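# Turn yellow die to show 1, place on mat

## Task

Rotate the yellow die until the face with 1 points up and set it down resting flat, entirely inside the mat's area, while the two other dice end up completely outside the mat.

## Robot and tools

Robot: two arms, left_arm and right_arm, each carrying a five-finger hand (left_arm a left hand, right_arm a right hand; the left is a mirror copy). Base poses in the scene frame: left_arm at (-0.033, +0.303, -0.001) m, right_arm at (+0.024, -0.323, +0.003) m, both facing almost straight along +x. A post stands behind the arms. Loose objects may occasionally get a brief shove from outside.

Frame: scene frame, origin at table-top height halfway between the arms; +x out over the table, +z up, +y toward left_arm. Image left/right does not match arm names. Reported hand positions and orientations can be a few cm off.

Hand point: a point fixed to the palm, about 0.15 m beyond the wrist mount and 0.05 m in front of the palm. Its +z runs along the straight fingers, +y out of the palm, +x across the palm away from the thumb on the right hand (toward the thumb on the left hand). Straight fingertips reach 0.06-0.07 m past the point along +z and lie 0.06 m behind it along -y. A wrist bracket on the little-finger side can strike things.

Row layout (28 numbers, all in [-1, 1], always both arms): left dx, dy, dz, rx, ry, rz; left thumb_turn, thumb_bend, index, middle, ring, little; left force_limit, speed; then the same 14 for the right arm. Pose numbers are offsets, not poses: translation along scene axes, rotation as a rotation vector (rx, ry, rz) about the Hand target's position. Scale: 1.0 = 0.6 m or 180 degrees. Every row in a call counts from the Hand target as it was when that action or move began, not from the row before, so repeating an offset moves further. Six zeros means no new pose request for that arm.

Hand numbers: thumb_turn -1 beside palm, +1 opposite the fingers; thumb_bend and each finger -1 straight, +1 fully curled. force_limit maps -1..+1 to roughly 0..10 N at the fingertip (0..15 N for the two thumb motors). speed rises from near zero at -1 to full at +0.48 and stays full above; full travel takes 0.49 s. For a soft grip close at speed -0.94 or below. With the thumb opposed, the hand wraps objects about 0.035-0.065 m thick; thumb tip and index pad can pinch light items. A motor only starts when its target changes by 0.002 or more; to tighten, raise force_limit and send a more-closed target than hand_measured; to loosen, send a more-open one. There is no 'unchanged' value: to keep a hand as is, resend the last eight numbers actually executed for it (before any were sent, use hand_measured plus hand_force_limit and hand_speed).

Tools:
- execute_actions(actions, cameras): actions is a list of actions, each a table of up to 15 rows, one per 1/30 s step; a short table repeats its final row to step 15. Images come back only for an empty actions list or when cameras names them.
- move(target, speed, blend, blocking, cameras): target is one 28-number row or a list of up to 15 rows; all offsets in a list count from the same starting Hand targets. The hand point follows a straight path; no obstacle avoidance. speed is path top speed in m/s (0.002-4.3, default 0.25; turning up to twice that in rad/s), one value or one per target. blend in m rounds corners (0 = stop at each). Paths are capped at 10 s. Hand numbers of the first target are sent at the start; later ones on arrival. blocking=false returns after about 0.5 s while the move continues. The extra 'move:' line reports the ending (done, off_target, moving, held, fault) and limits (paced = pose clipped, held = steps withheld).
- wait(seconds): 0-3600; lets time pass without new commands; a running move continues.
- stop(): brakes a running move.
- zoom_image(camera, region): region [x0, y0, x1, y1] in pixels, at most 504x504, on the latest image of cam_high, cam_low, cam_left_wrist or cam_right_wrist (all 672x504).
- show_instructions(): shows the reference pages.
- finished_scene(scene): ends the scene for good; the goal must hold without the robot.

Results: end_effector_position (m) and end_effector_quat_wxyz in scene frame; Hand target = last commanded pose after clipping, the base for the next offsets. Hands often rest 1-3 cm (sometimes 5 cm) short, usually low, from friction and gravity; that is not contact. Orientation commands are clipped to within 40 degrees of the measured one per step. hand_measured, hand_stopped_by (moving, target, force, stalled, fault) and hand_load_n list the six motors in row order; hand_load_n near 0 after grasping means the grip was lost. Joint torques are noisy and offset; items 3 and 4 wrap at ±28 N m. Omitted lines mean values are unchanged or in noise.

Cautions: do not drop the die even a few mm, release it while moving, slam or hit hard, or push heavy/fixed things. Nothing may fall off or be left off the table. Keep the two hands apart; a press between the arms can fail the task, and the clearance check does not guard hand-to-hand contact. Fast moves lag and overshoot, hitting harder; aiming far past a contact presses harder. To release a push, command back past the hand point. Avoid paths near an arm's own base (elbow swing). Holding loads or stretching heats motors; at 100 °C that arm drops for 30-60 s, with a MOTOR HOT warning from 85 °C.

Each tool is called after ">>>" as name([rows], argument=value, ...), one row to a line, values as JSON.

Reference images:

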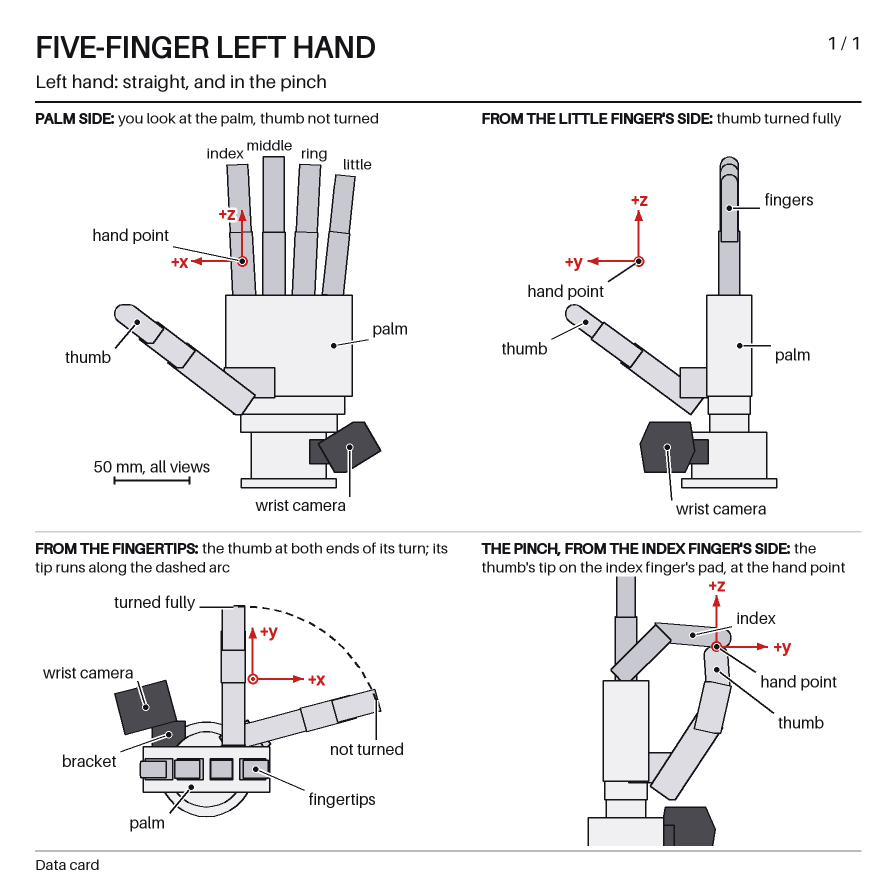

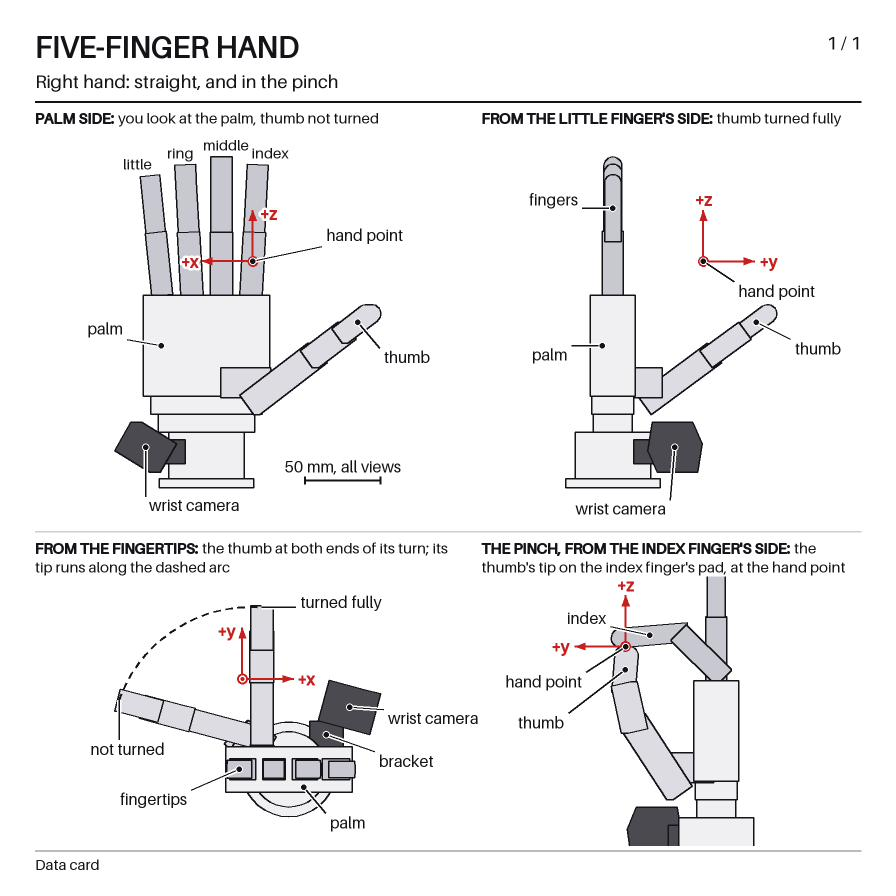

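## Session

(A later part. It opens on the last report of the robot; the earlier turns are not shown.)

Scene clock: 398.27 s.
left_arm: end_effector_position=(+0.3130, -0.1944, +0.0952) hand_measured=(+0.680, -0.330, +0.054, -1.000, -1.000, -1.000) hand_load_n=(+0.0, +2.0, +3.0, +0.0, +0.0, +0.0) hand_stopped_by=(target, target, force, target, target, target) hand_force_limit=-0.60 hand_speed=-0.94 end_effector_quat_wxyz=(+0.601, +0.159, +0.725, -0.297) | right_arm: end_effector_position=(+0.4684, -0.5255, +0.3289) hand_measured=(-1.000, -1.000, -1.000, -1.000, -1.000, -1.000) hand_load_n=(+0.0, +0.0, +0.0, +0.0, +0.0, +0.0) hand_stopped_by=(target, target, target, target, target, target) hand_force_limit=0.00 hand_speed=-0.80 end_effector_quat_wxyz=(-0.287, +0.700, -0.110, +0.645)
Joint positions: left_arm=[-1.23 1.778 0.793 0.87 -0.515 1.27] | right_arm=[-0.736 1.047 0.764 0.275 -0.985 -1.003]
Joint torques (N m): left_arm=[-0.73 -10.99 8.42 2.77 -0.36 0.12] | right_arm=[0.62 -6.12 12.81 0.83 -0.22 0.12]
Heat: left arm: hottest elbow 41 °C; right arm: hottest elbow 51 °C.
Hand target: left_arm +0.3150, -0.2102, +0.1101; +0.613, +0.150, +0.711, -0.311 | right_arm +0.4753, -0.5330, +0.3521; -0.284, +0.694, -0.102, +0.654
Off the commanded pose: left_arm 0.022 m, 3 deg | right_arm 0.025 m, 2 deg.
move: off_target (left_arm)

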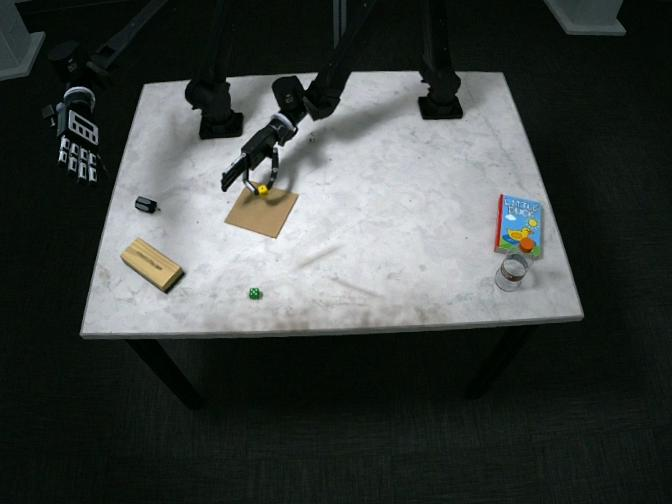

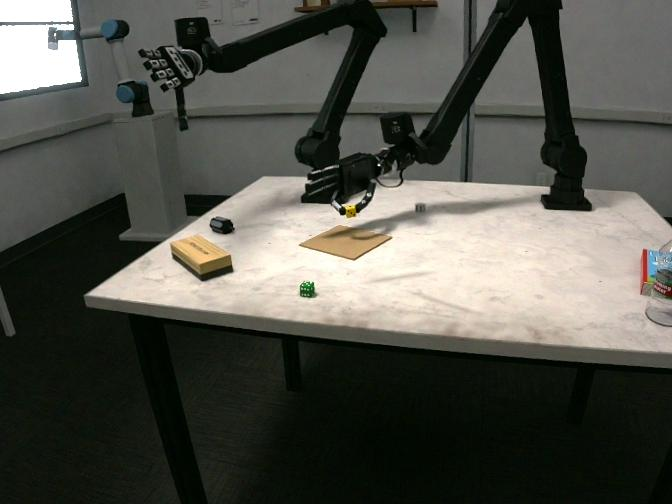

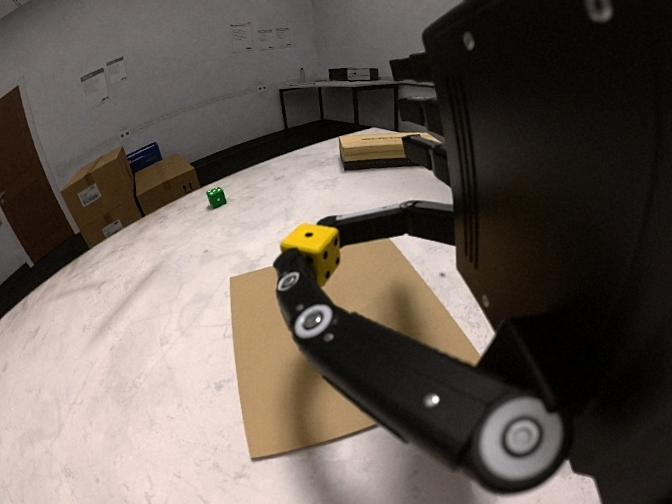

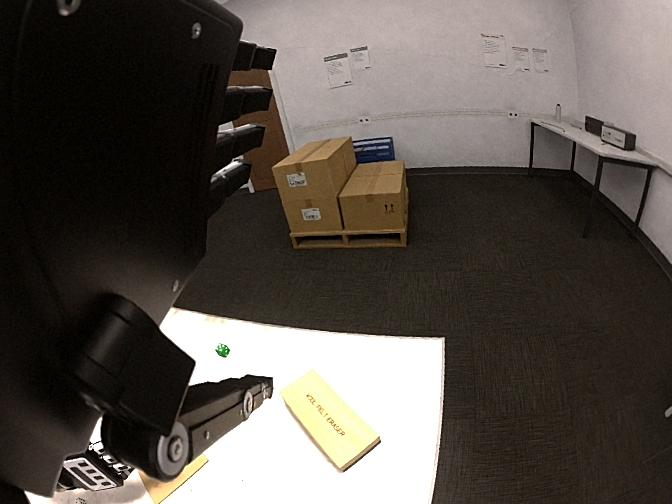

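>>> move(target=[-0.005, -0.0133, -0.0667, 0, 0, 0, 0.68, -0.33, 0.1, -1, -1, -1, -0.6, -0.94, 0, 0, 0, 0, 0, 0, -1, -1, -1, -1, -1, -1, 0, -0.8], speed=0.06, cameras=["all"])

>>> zoom_image(camera="cam_high", region=[235, 175, 285, 225])

>>> zoom_image(camera="cam_low", region=[310, 200, 370, 260])

Scene clock: 407.00 s.
left_arm: end_effector_position=(+0.3115, -0.2025, +0.0587) hand_measured=(+0.680, -0.330, +0.054, -1.000, -1.000, -1.000) hand_load_n=(+0.0, +2.0, +3.0, +0.0, +0.0, +0.0) hand_stopped_by=(target, target, force, target, target, target) hand_force_limit=-0.60 hand_speed=-0.94 end_effector_quat_wxyz=(+0.603, +0.157, +0.724, -0.297) | right_arm: end_effector_position=(+0.4684, -0.5255, +0.3289) hand_measured=(-1.000, -1.000, -1.000, -1.000, -1.000, -1.000) hand_load_n=(+0.0, +0.0, +0.0, +0.0, +0.0, +0.0) hand_stopped_by=(target, target, target, target, target, target) hand_force_limit=0.00 hand_speed=-0.80 end_effector_quat_wxyz=(-0.287, +0.700, -0.110, +0.645)
Joint positions: left_arm=[-1.241 1.89 0.807 0.971 -0.527 1.27] | right_arm=[-0.736 1.047 0.764 0.275 -0.985 -1.003]
Joint torques (N m): left_arm=[-0.85 -11.52 7.57 2.77 -0.35 0.11] | right_arm=[0.56 -6.07 12.79 0.81 -0.21 0.12]
Heat: left arm: hottest elbow 41 °C; right arm: hottest elbow 51 °C.
Hand target: left_arm +0.3119, -0.2181, +0.0699; +0.613, +0.150, +0.711, -0.311 | right_arm +0.4753, -0.5330, +0.3521; -0.284, +0.694, -0.102, +0.654
Off the commanded pose: left_arm 0.019 m, 3 deg | right_arm 0.025 m, 2 deg.
move: off_target (left_arm)

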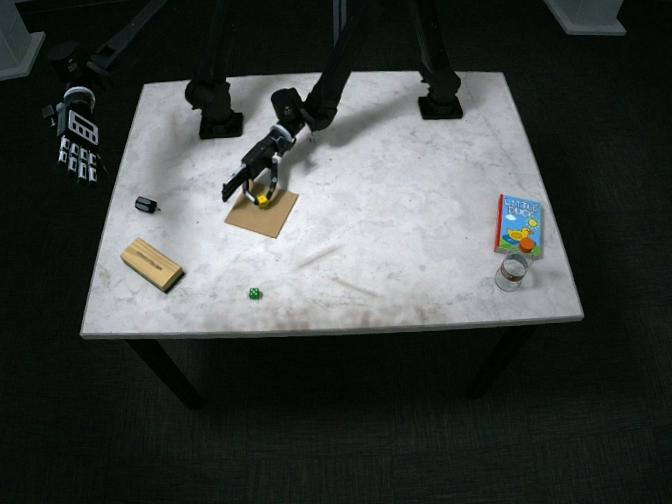

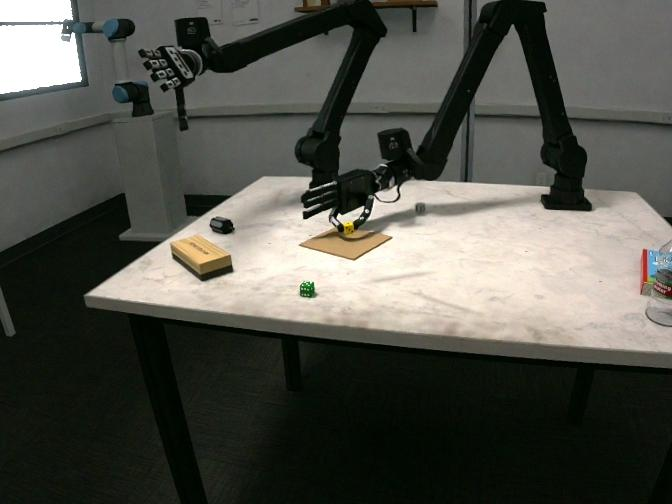

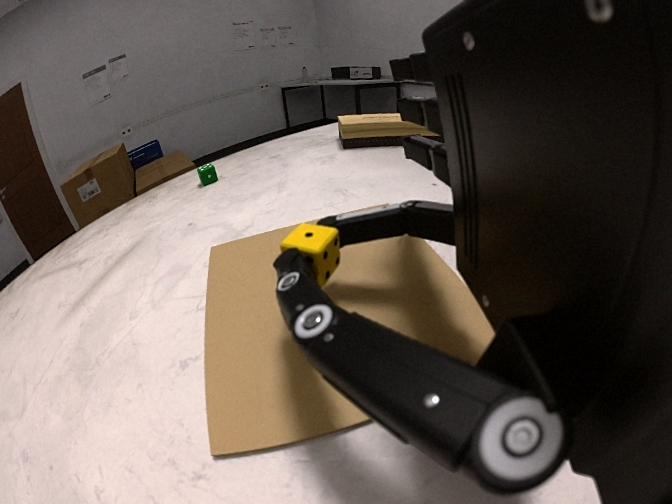

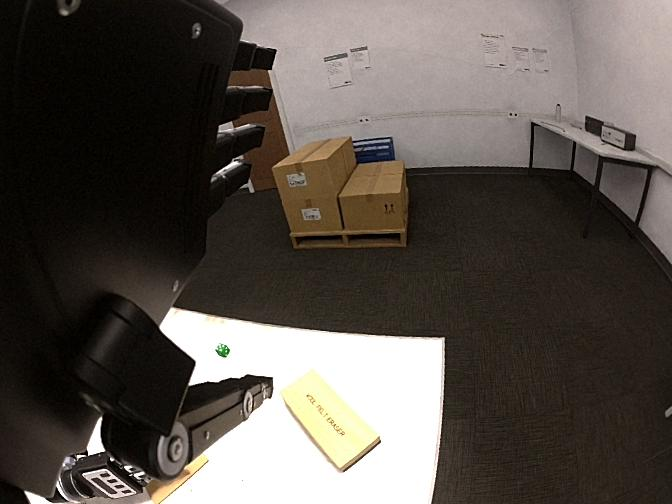

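Scaled by 10.080 from the camera's image (finer frame: 960x720).

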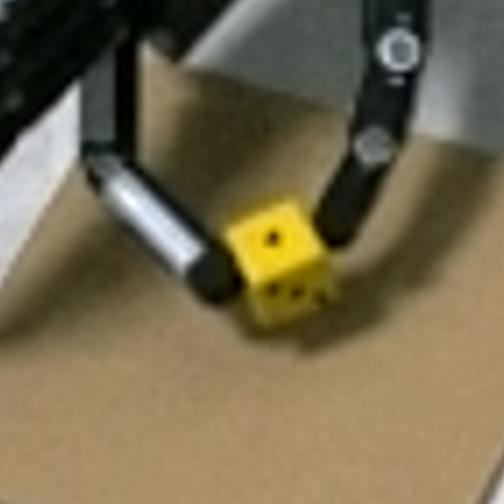

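Scaled by 8.400 from the camera's image (finer frame: 960x720).

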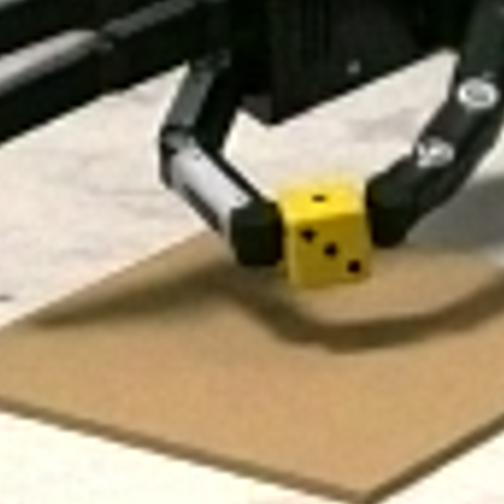

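>>> move(target=[-0.005, 0, -0.025, 0, 0, 0, 0.68, -0.33, 0.1, -1, -1, -1, -0.6, -0.94, 0, 0, 0, 0, 0, 0, -1, -1, -1, -1, -1, -1, 0, -0.8], speed=0.05, cameras=["cam_high", "cam_low", "cam_left_wrist"])

>>> zoom_image(camera="cam_high", region=[235, 175, 285, 225])

>>> zoom_image(camera="cam_low", region=[310, 200, 370, 260])

Scene clock: 413.33 s.
left_arm: end_effector_position=(+0.3091, -0.2031, +0.0441) hand_measured=(+0.680, -0.330, +0.054, -1.000, -1.000, -1.000) hand_load_n=(+0.0, +2.5, +3.0, +0.0, +0.0, +0.0) hand_stopped_by=(target, target, force, target, target, target) hand_force_limit=-0.60 hand_speed=-0.94 end_effector_quat_wxyz=(+0.603, +0.157, +0.723, -0.297) | right_arm: end_effector_position=(+0.4684, -0.5255, +0.3289) hand_measured=(-1.000, -1.000, -1.000, -1.000, -1.000, -1.000) hand_load_n=(+0.0, +0.0, +0.0, +0.0, +0.0, +0.0) hand_stopped_by=(target, target, target, target, target, target) hand_force_limit=0.00 hand_speed=-0.80 end_effector_quat_wxyz=(-0.287, +0.700, -0.110, +0.645)
Joint positions: left_arm=[-1.247 1.931 0.807 1.012 -0.533 1.27] | right_arm=[-0.736 1.047 0.764 0.275 -0.985 -1.003]
Joint torques (N m): left_arm=[-0.79 -11.75 7.13 2.77 -0.36 0.11] | right_arm=[0.5 -6.07 12.75 0.83 -0.2 0.14]
Heat: left arm: hottest elbow 41 °C; right arm: hottest elbow 51 °C.
Hand target: left_arm +0.3091, -0.2180, +0.0548; +0.613, +0.150, +0.711, -0.310 | right_arm +0.4753, -0.5330, +0.3521; -0.284, +0.694, -0.102, +0.654
Off the commanded pose: left_arm 0.018 m, 2 deg | right_arm 0.025 m, 2 deg.
move: off_target (left_arm)

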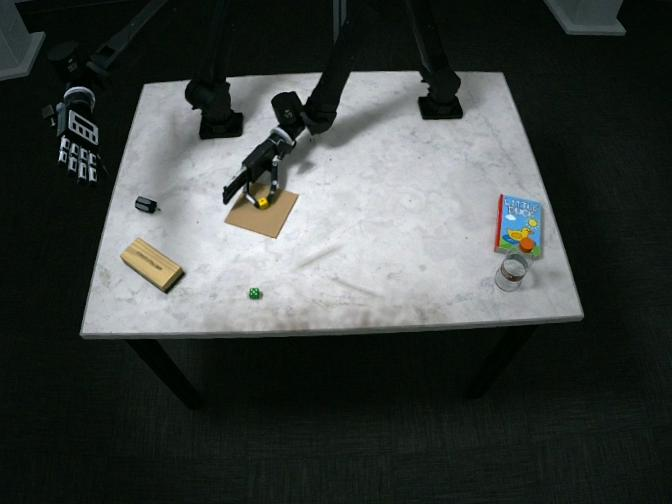

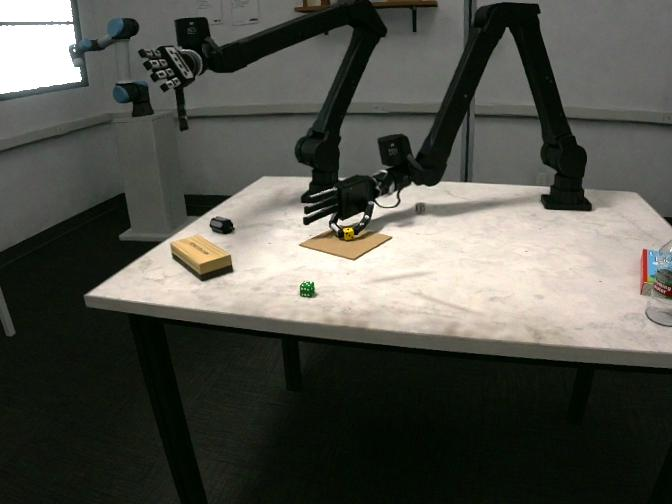

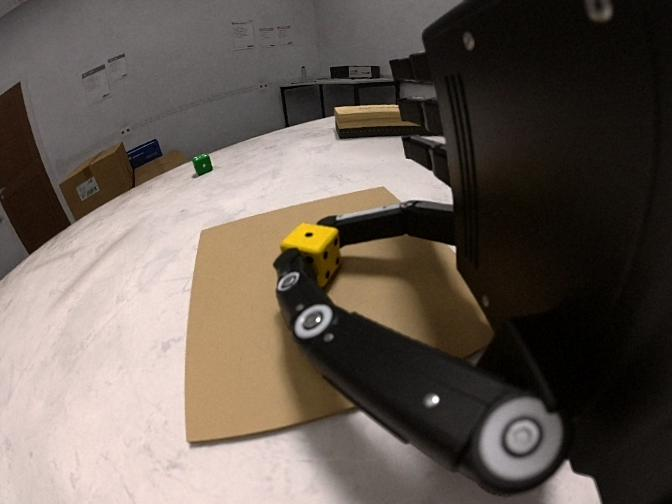

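Scaled by 10.080 from the camera's image (finer frame: 960x720).

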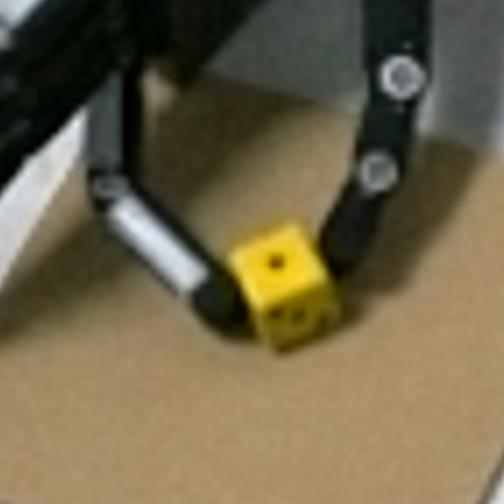

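Scaled by 8.400 from the camera's image (finer frame: 960x720).

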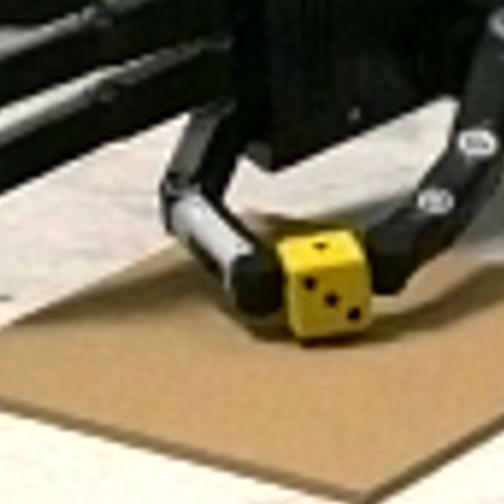

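>>> move(target=[0, 0, -0.0067, 0, 0, 0, 0.68, -0.33, 0.1, -1, -1, -1, -0.6, -0.94, 0, 0, 0, 0, 0, 0, -1, -1, -1, -1, -1, -1, 0, -0.8], speed=0.03, cameras=["cam_high", "cam_low", "cam_left_wrist"])

>>> zoom_image(camera="cam_high", region=[245, 185, 280, 220])

>>> zoom_image(camera="cam_low", region=[325, 215, 370, 260])

>>> zoom_image(camera="cam_left_wrist", region=[220, 180, 400, 330])

Scene clock: 419.43 s.
left_arm: end_effector_position=(+0.3092, -0.2033, +0.0429) hand_measured=(+0.680, -0.330, +0.054, -1.000, -1.000, -1.000) hand_load_n=(+0.0, +2.5, +3.0, +0.0, +0.0, +0.0) hand_stopped_by=(target, target, force, target, target, target) hand_force_limit=-0.60 hand_speed=-0.94 end_effector_quat_wxyz=(+0.604, +0.156, +0.722, -0.299) | right_arm: end_effector_position=(+0.4684, -0.5255, +0.3289) hand_measured=(-1.000, -1.000, -1.000, -1.000, -1.000, -1.000) hand_load_n=(+0.0, +0.0, +0.0, +0.0, +0.0, +0.0) hand_stopped_by=(target, target, target, target, target, target) hand_force_limit=0.00 hand_speed=-0.80 end_effector_quat_wxyz=(-0.287, +0.700, -0.110, +0.645)
Joint positions: left_arm=[-1.247 1.937 0.807 1.023 -0.533 1.27] | right_arm=[-0.736 1.047 0.764 0.275 -0.985 -1.003]
Joint torques (N m): left_arm=[-0.79 -11.34 7.12 2.77 -0.35 0.11] | right_arm=[0.56 -6.24 12.75 0.81 -0.2 0.11]
Heat: left arm: hottest elbow 40 °C; right arm: hottest elbow 51 °C.
Hand target: left_arm +0.3091, -0.2180, +0.0508; +0.613, +0.150, +0.711, -0.310 | right_arm +0.4753, -0.5330, +0.3521; -0.284, +0.694, -0.102, +0.654
Off the commanded pose: left_arm 0.017 m, 2 deg | right_arm 0.025 m, 2 deg.
move: off_target (left_arm)

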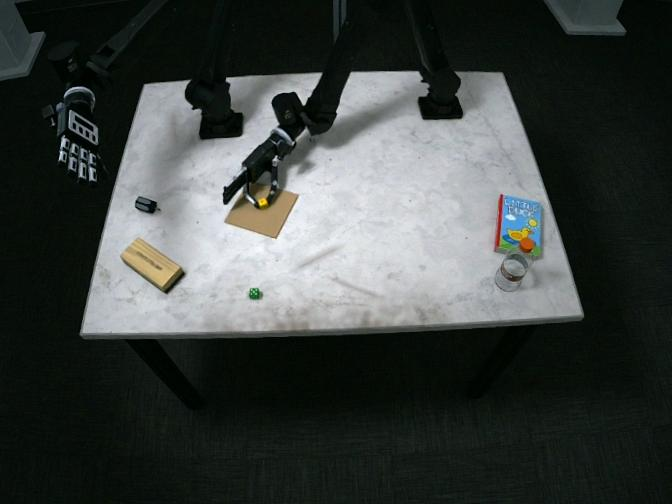

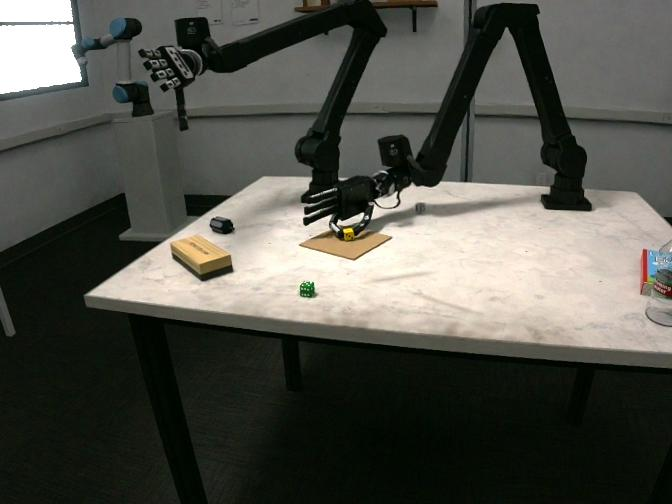

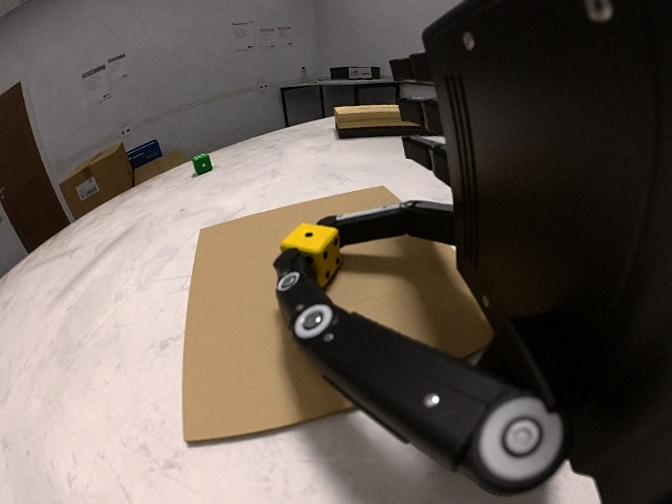

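Scaled by 14.400 from the camera's image (finer frame: 960x720).

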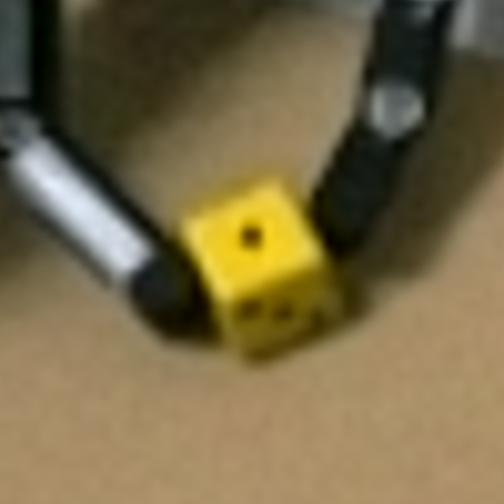

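Scaled by 11.200 from the camera's image (finer frame: 960x720).

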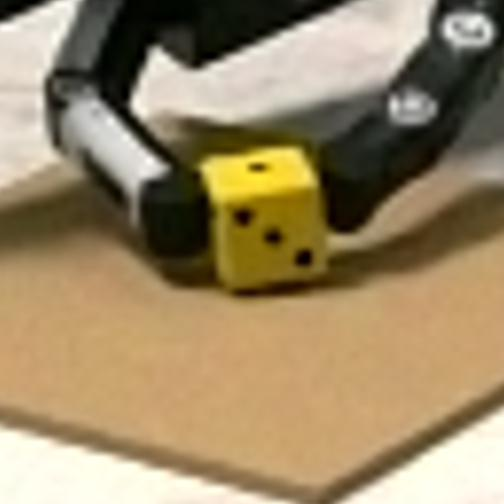

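Scaled by 2.800 from the camera's image (finer frame: 960x720).

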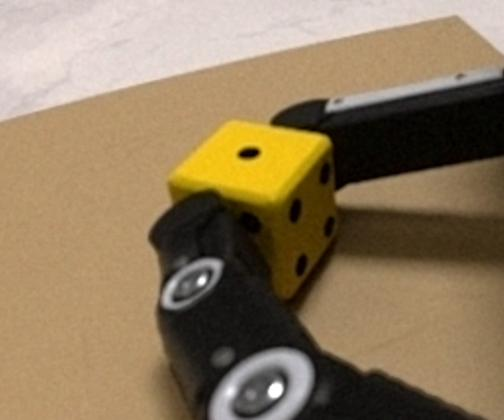

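>>> move(target=[0, 0, -0.0042, 0, 0, 0, 0.68, -0.33, 0.1, -1, -1, -1, -0.6, -0.94, 0, 0, 0, 0, 0, 0, -1, -1, -1, -1, -1, -1, 0, -0.8], speed=0.03, cameras=["cam_high", "cam_low", "cam_left_wrist"])

>>> zoom_image(camera="cam_high", region=[245, 185, 280, 220])

>>> zoom_image(camera="cam_low", region=[325, 215, 370, 260])

>>> zoom_image(camera="cam_left_wrist", region=[220, 180, 400, 330])

Scene clock: 426.60 s.
left_arm: end_effector_position=(+0.3091, -0.2033, +0.0408) hand_measured=(+0.680, -0.330, +0.054, -1.000, -1.000, -1.000) hand_load_n=(+0.0, +2.5, +3.0, +0.0, +0.0, +0.0) hand_stopped_by=(target, target, force, target, target, target) hand_force_limit=-0.60 hand_speed=-0.94 end_effector_quat_wxyz=(+0.604, +0.156, +0.722, -0.299) | right_arm: end_effector_position=(+0.4684, -0.5255, +0.3289) hand_measured=(-1.000, -1.000, -1.000, -1.000, -1.000, -1.000) hand_load_n=(+0.0, +0.0, +0.0, +0.0, +0.0, +0.0) hand_stopped_by=(target, target, target, target, target, target) hand_force_limit=0.00 hand_speed=-0.80 end_effector_quat_wxyz=(-0.287, +0.700, -0.110, +0.645)
Joint positions: left_arm=[-1.247 1.943 0.807 1.031 -0.533 1.27] | right_arm=[-0.736 1.047 0.764 0.275 -0.985 -1.003]
Joint torques (N m): left_arm=[-0.85 -11.28 7.15 2.76 -0.34 0.11] | right_arm=[0.5 -6.07 12.79 0.85 -0.22 0.12]
Heat: left arm: hottest elbow 40 °C; right arm: hottest elbow 51 °C.
Hand target: left_arm +0.3091, -0.2180, +0.0483; +0.613, +0.150, +0.711, -0.310 | right_arm +0.4753, -0.5330, +0.3521; -0.284, +0.694, -0.102, +0.654
Off the commanded pose: left_arm 0.016 m, 2 deg | right_arm 0.025 m, 2 deg.
move: off_target (left_arm)

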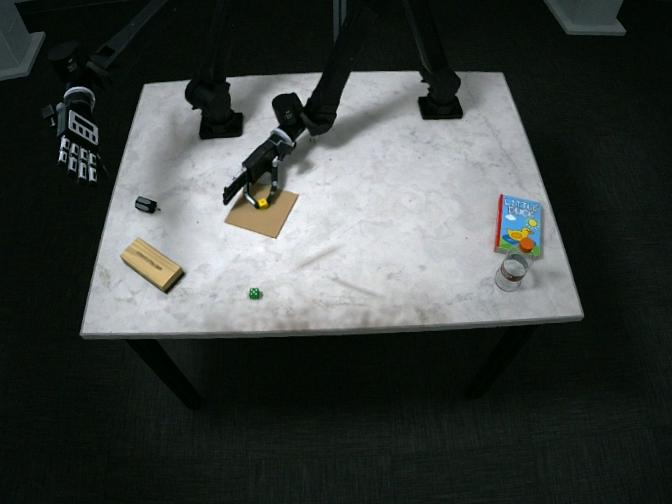

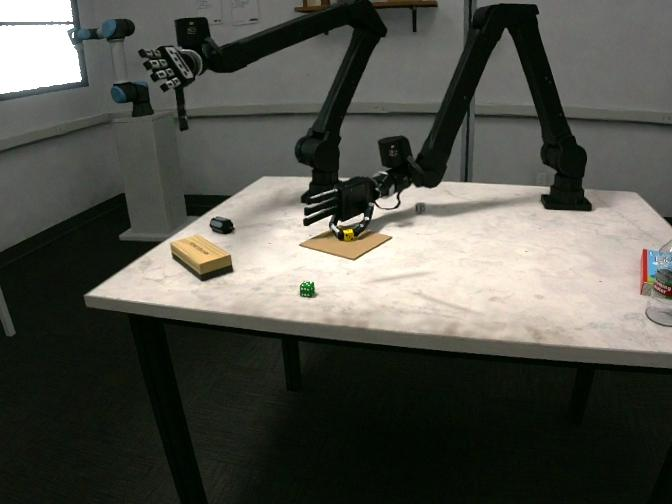

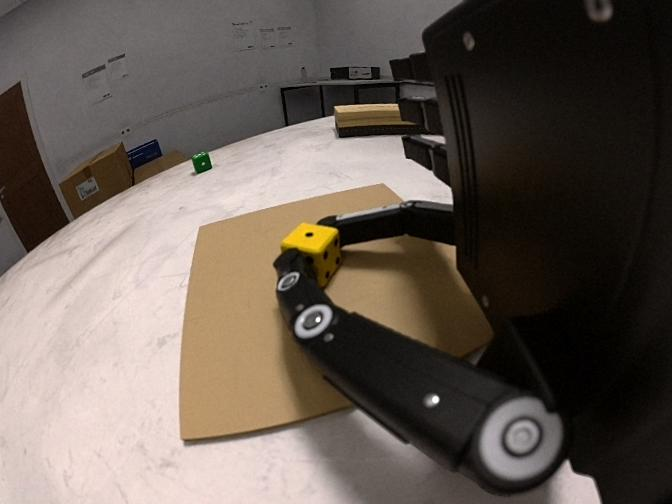

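Scaled by 14.400 from the camera's image (finer frame: 960x720).

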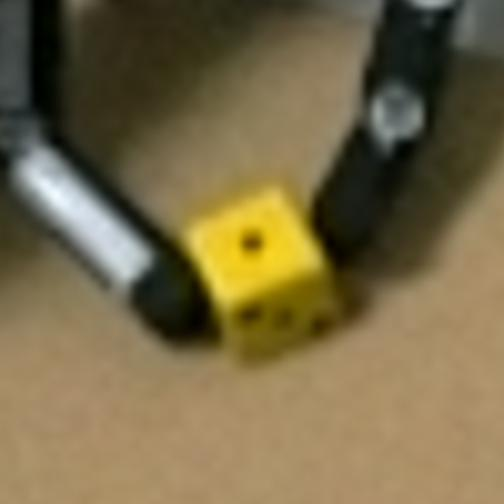

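Scaled by 11.200 from the camera's image (finer frame: 960x720).

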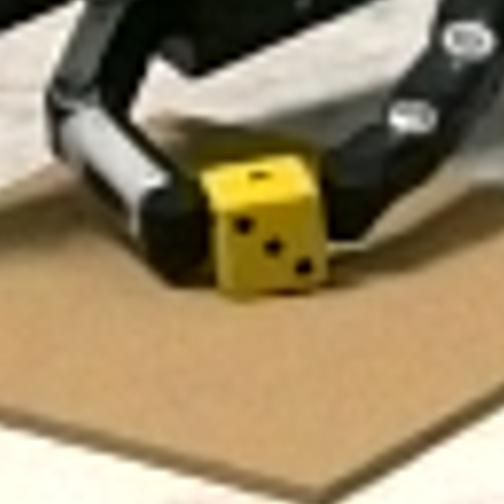

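Scaled by 2.800 from the camera's image (finer frame: 960x720).

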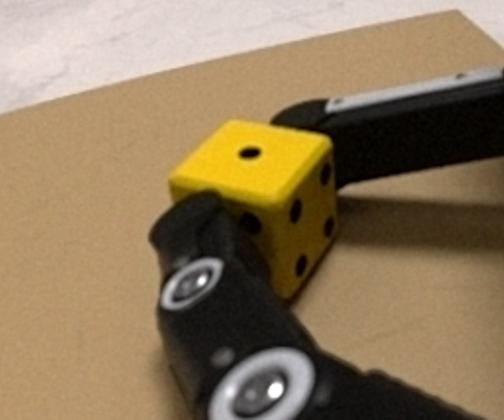

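>>> move(target=[0, 0, -0.0042, 0, 0, 0, 0.68, -0.33, 0.1, -1, -1, -1, -0.6, -0.94, 0, 0, 0, 0, 0, 0, -1, -1, -1, -1, -1, -1, 0, -0.8], speed=0.03, cameras=["cam_high", "cam_low", "cam_left_wrist"])

>>> zoom_image(camera="cam_high", region=[245, 185, 280, 220])

>>> zoom_image(camera="cam_low", region=[325, 215, 370, 260])

>>> zoom_image(camera="cam_left_wrist", region=[220, 180, 400, 330])

Scene clock: 430.90 s.
left_arm: end_effector_position=(+0.3096, -0.2046, +0.0407) hand_measured=(+0.680, -0.330, +0.054, -1.000, -1.000, -1.000) hand_load_n=(-0.5, +2.5, +3.0, +0.0, +0.0, +0.0) hand_stopped_by=(target, target, force, target, target, target) hand_force_limit=-0.60 hand_speed=-0.94 end_effector_quat_wxyz=(+0.606, +0.155, +0.720, -0.301) | right_arm: end_effector_position=(+0.4684, -0.5255, +0.3289) hand_measured=(-1.000, -1.000, -1.000, -1.000, -1.000, -1.000) hand_load_n=(+0.0, +0.0, +0.0, +0.0, +0.0, +0.0) hand_stopped_by=(target, target, target, target, target, target) hand_force_limit=0.00 hand_speed=-0.80 end_effector_quat_wxyz=(-0.287, +0.700, -0.110, +0.645)
Joint positions: left_arm=[-1.247 1.948 0.81 1.038 -0.533 1.27] | right_arm=[-0.736 1.047 0.764 0.275 -0.985 -1.003]
Joint torques (N m): left_arm=[-0.85 -11.28 6.93 2.73 -0.31 0.11] | right_arm=[0.44 -6.07 12.83 0.8 -0.19 0.11]
Heat: left arm: hottest elbow 40 °C; right arm: hottest elbow 51 °C.
Hand target: left_arm +0.3091, -0.2180, +0.0458; +0.613, +0.150, +0.711, -0.310 | right_arm +0.4753, -0.5330, +0.3521; -0.284, +0.694, -0.102, +0.654
Off the commanded pose: left_arm 0.014 m, 2 deg | right_arm 0.025 m, 2 deg.
move: off_target (left_arm)

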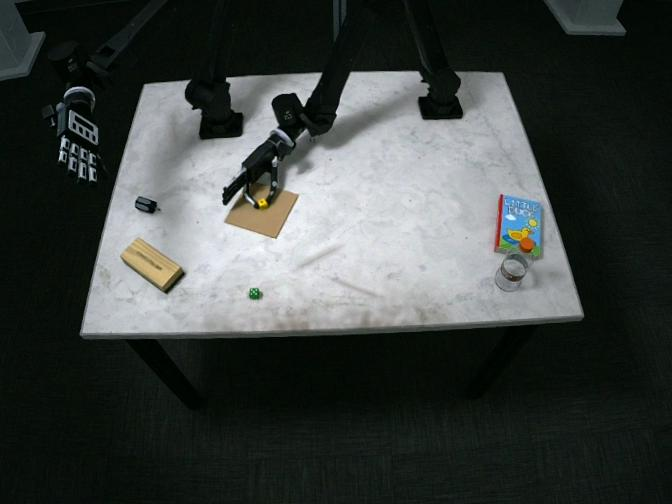

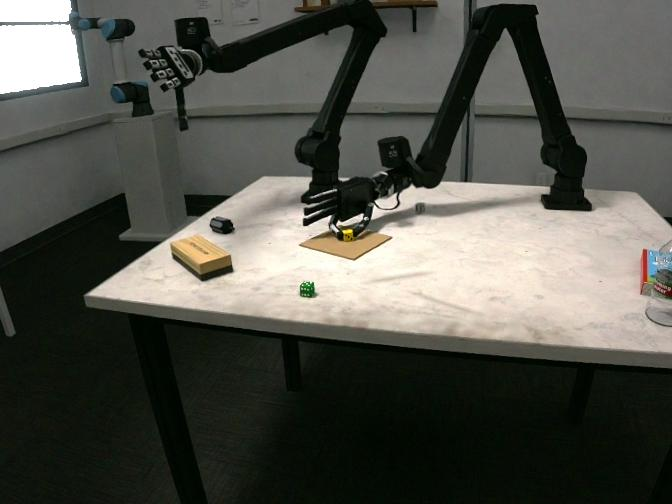

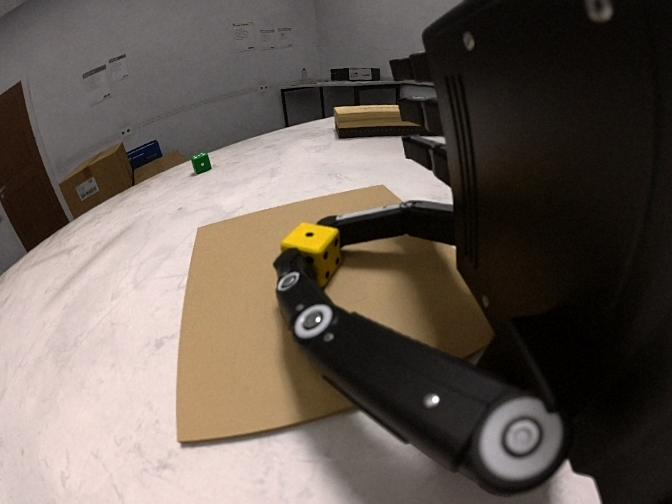

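Scaled by 14.400 from the camera's image (finer frame: 960x720).

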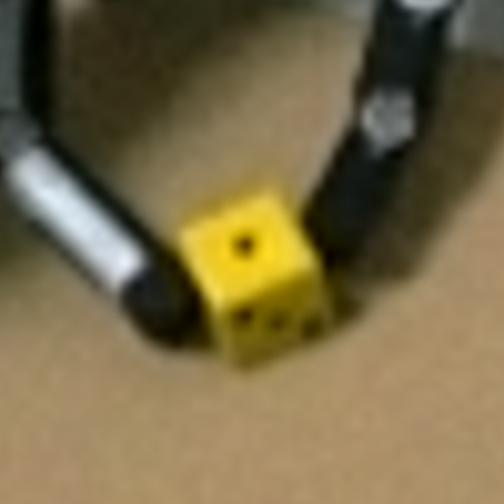

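Scaled by 11.200 from the camera's image (finer frame: 960x720).

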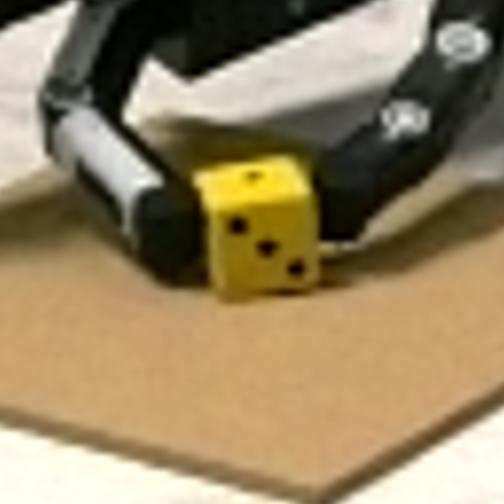

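Scaled by 2.800 from the camera's image (finer frame: 960x720).

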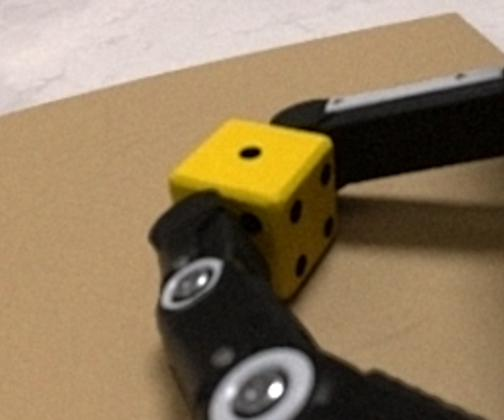

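>>> execute_actions([
  [[0,0,0,0,0,0,0.68,-0.33,-0.3,-1,-1,-1,-0.6,-0.95,0,0,0,0,0,0,-1,-1,-1,-1,-1,-1,0,-0.8]],
  [[0,0,0,0,0,0,0.68,-0.33,-0.3,-1,-1,-1,-0.6,-0.95,0,0,0,0,0,0,-1,-1,-1,-1,-1,-1,0,-0.8]],
  [[0,0,0,0,0,0,0.68,-0.33,-0.3,-1,-1,-1,-0.6,-0.95,0,0,0,0,0,0,-1,-1,-1,-1,-1,-1,0,-0.8]],
], cameras=["cam_high", "cam_low", "cam_left_wrist"])

>>> zoom_image(camera="cam_high", region=[245, 185, 280, 220])

>>> zoom_image(camera="cam_low", region=[325, 215, 370, 260])

>>> zoom_image(camera="cam_left_wrist", region=[220, 180, 400, 330])

Scene clock: 446.37 s.
left_arm: end_effector_position=(+0.3096, -0.2045, +0.0401) hand_measured=(+0.680, -0.330, -0.300, -1.000, -1.000, -1.000) hand_load_n=(+0.0, +0.0, +0.0, +0.0, +0.0, +0.0) hand_stopped_by=(target, target, target, target, target, target) hand_force_limit=-0.60 hand_speed=-0.95 end_effector_quat_wxyz=(+0.605, +0.155, +0.721, -0.300) | right_arm: end_effector_position=(+0.4684, -0.5255, +0.3289) hand_measured=(-1.000, -1.000, -1.000, -1.000, -1.000, -1.000) hand_load_n=(+0.0, +0.0, +0.0, +0.0, +0.0, +0.0) hand_stopped_by=(target, target, target, target, target, target) hand_force_limit=0.00 hand_speed=-0.80 end_effector_quat_wxyz=(-0.287, +0.700, -0.110, +0.645)
Joint positions: left_arm=[-1.247 1.949 0.81 1.038 -0.533 1.27] | right_arm=[-0.736 1.047 0.764 0.275 -0.985 -1.003]
Joint torques (N m): left_arm=[-0.85 -11.28 6.91 2.7 -0.3 0.11] | right_arm=[0.5 -6.24 12.75 0.8 -0.21 0.14]
Heat: left arm: hottest elbow 40 °C; right arm: hottest elbow 52 °C.
Hand target: left_arm +0.3091, -0.2180, +0.0459; +0.613, +0.150, +0.711, -0.310 | right_arm +0.4753, -0.5330, +0.3521; -0.284, +0.694, -0.102, +0.654
Off the commanded pose: left_arm 0.015 m, 2 deg | right_arm 0.025 m, 2 deg.

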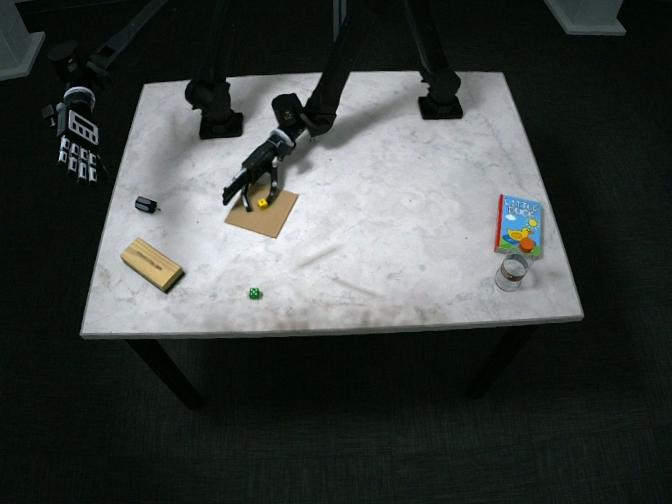

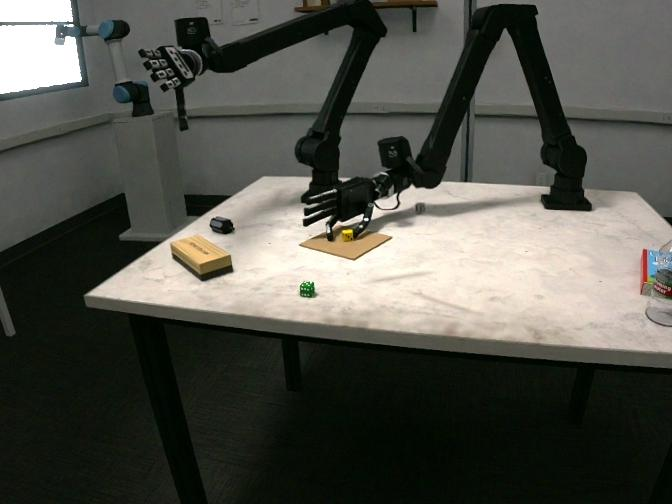

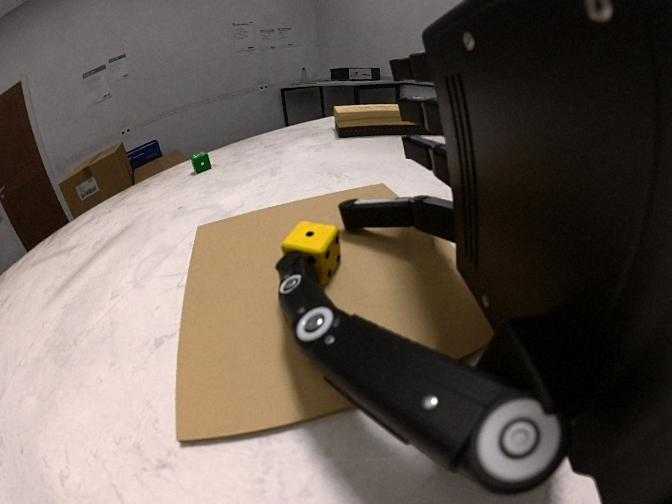

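Scaled by 14.400 from the camera's image (finer frame: 960x720).

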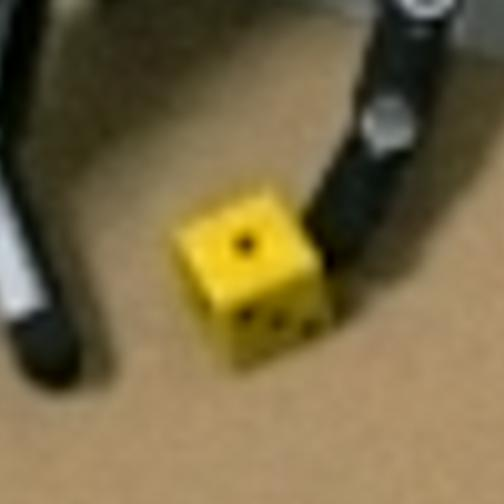

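Scaled by 11.200 from the camera's image (finer frame: 960x720).

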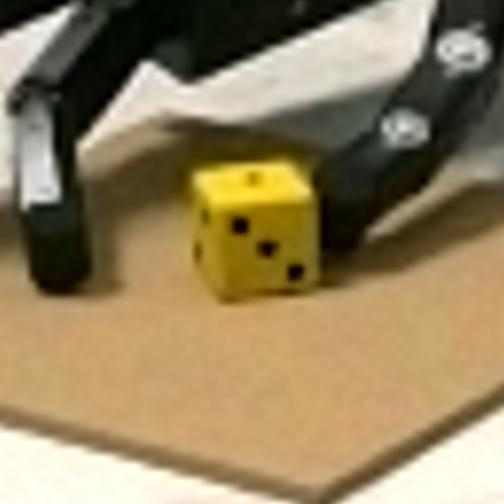

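Scaled by 2.800 from the camera's image (finer frame: 960x720).

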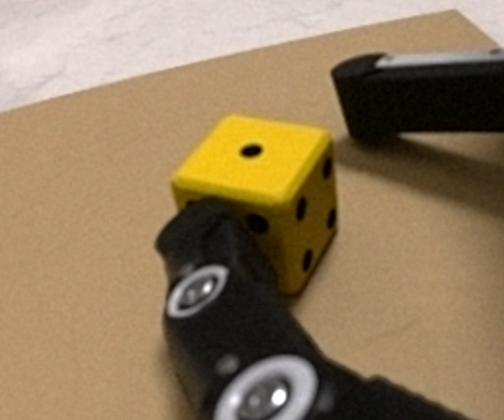

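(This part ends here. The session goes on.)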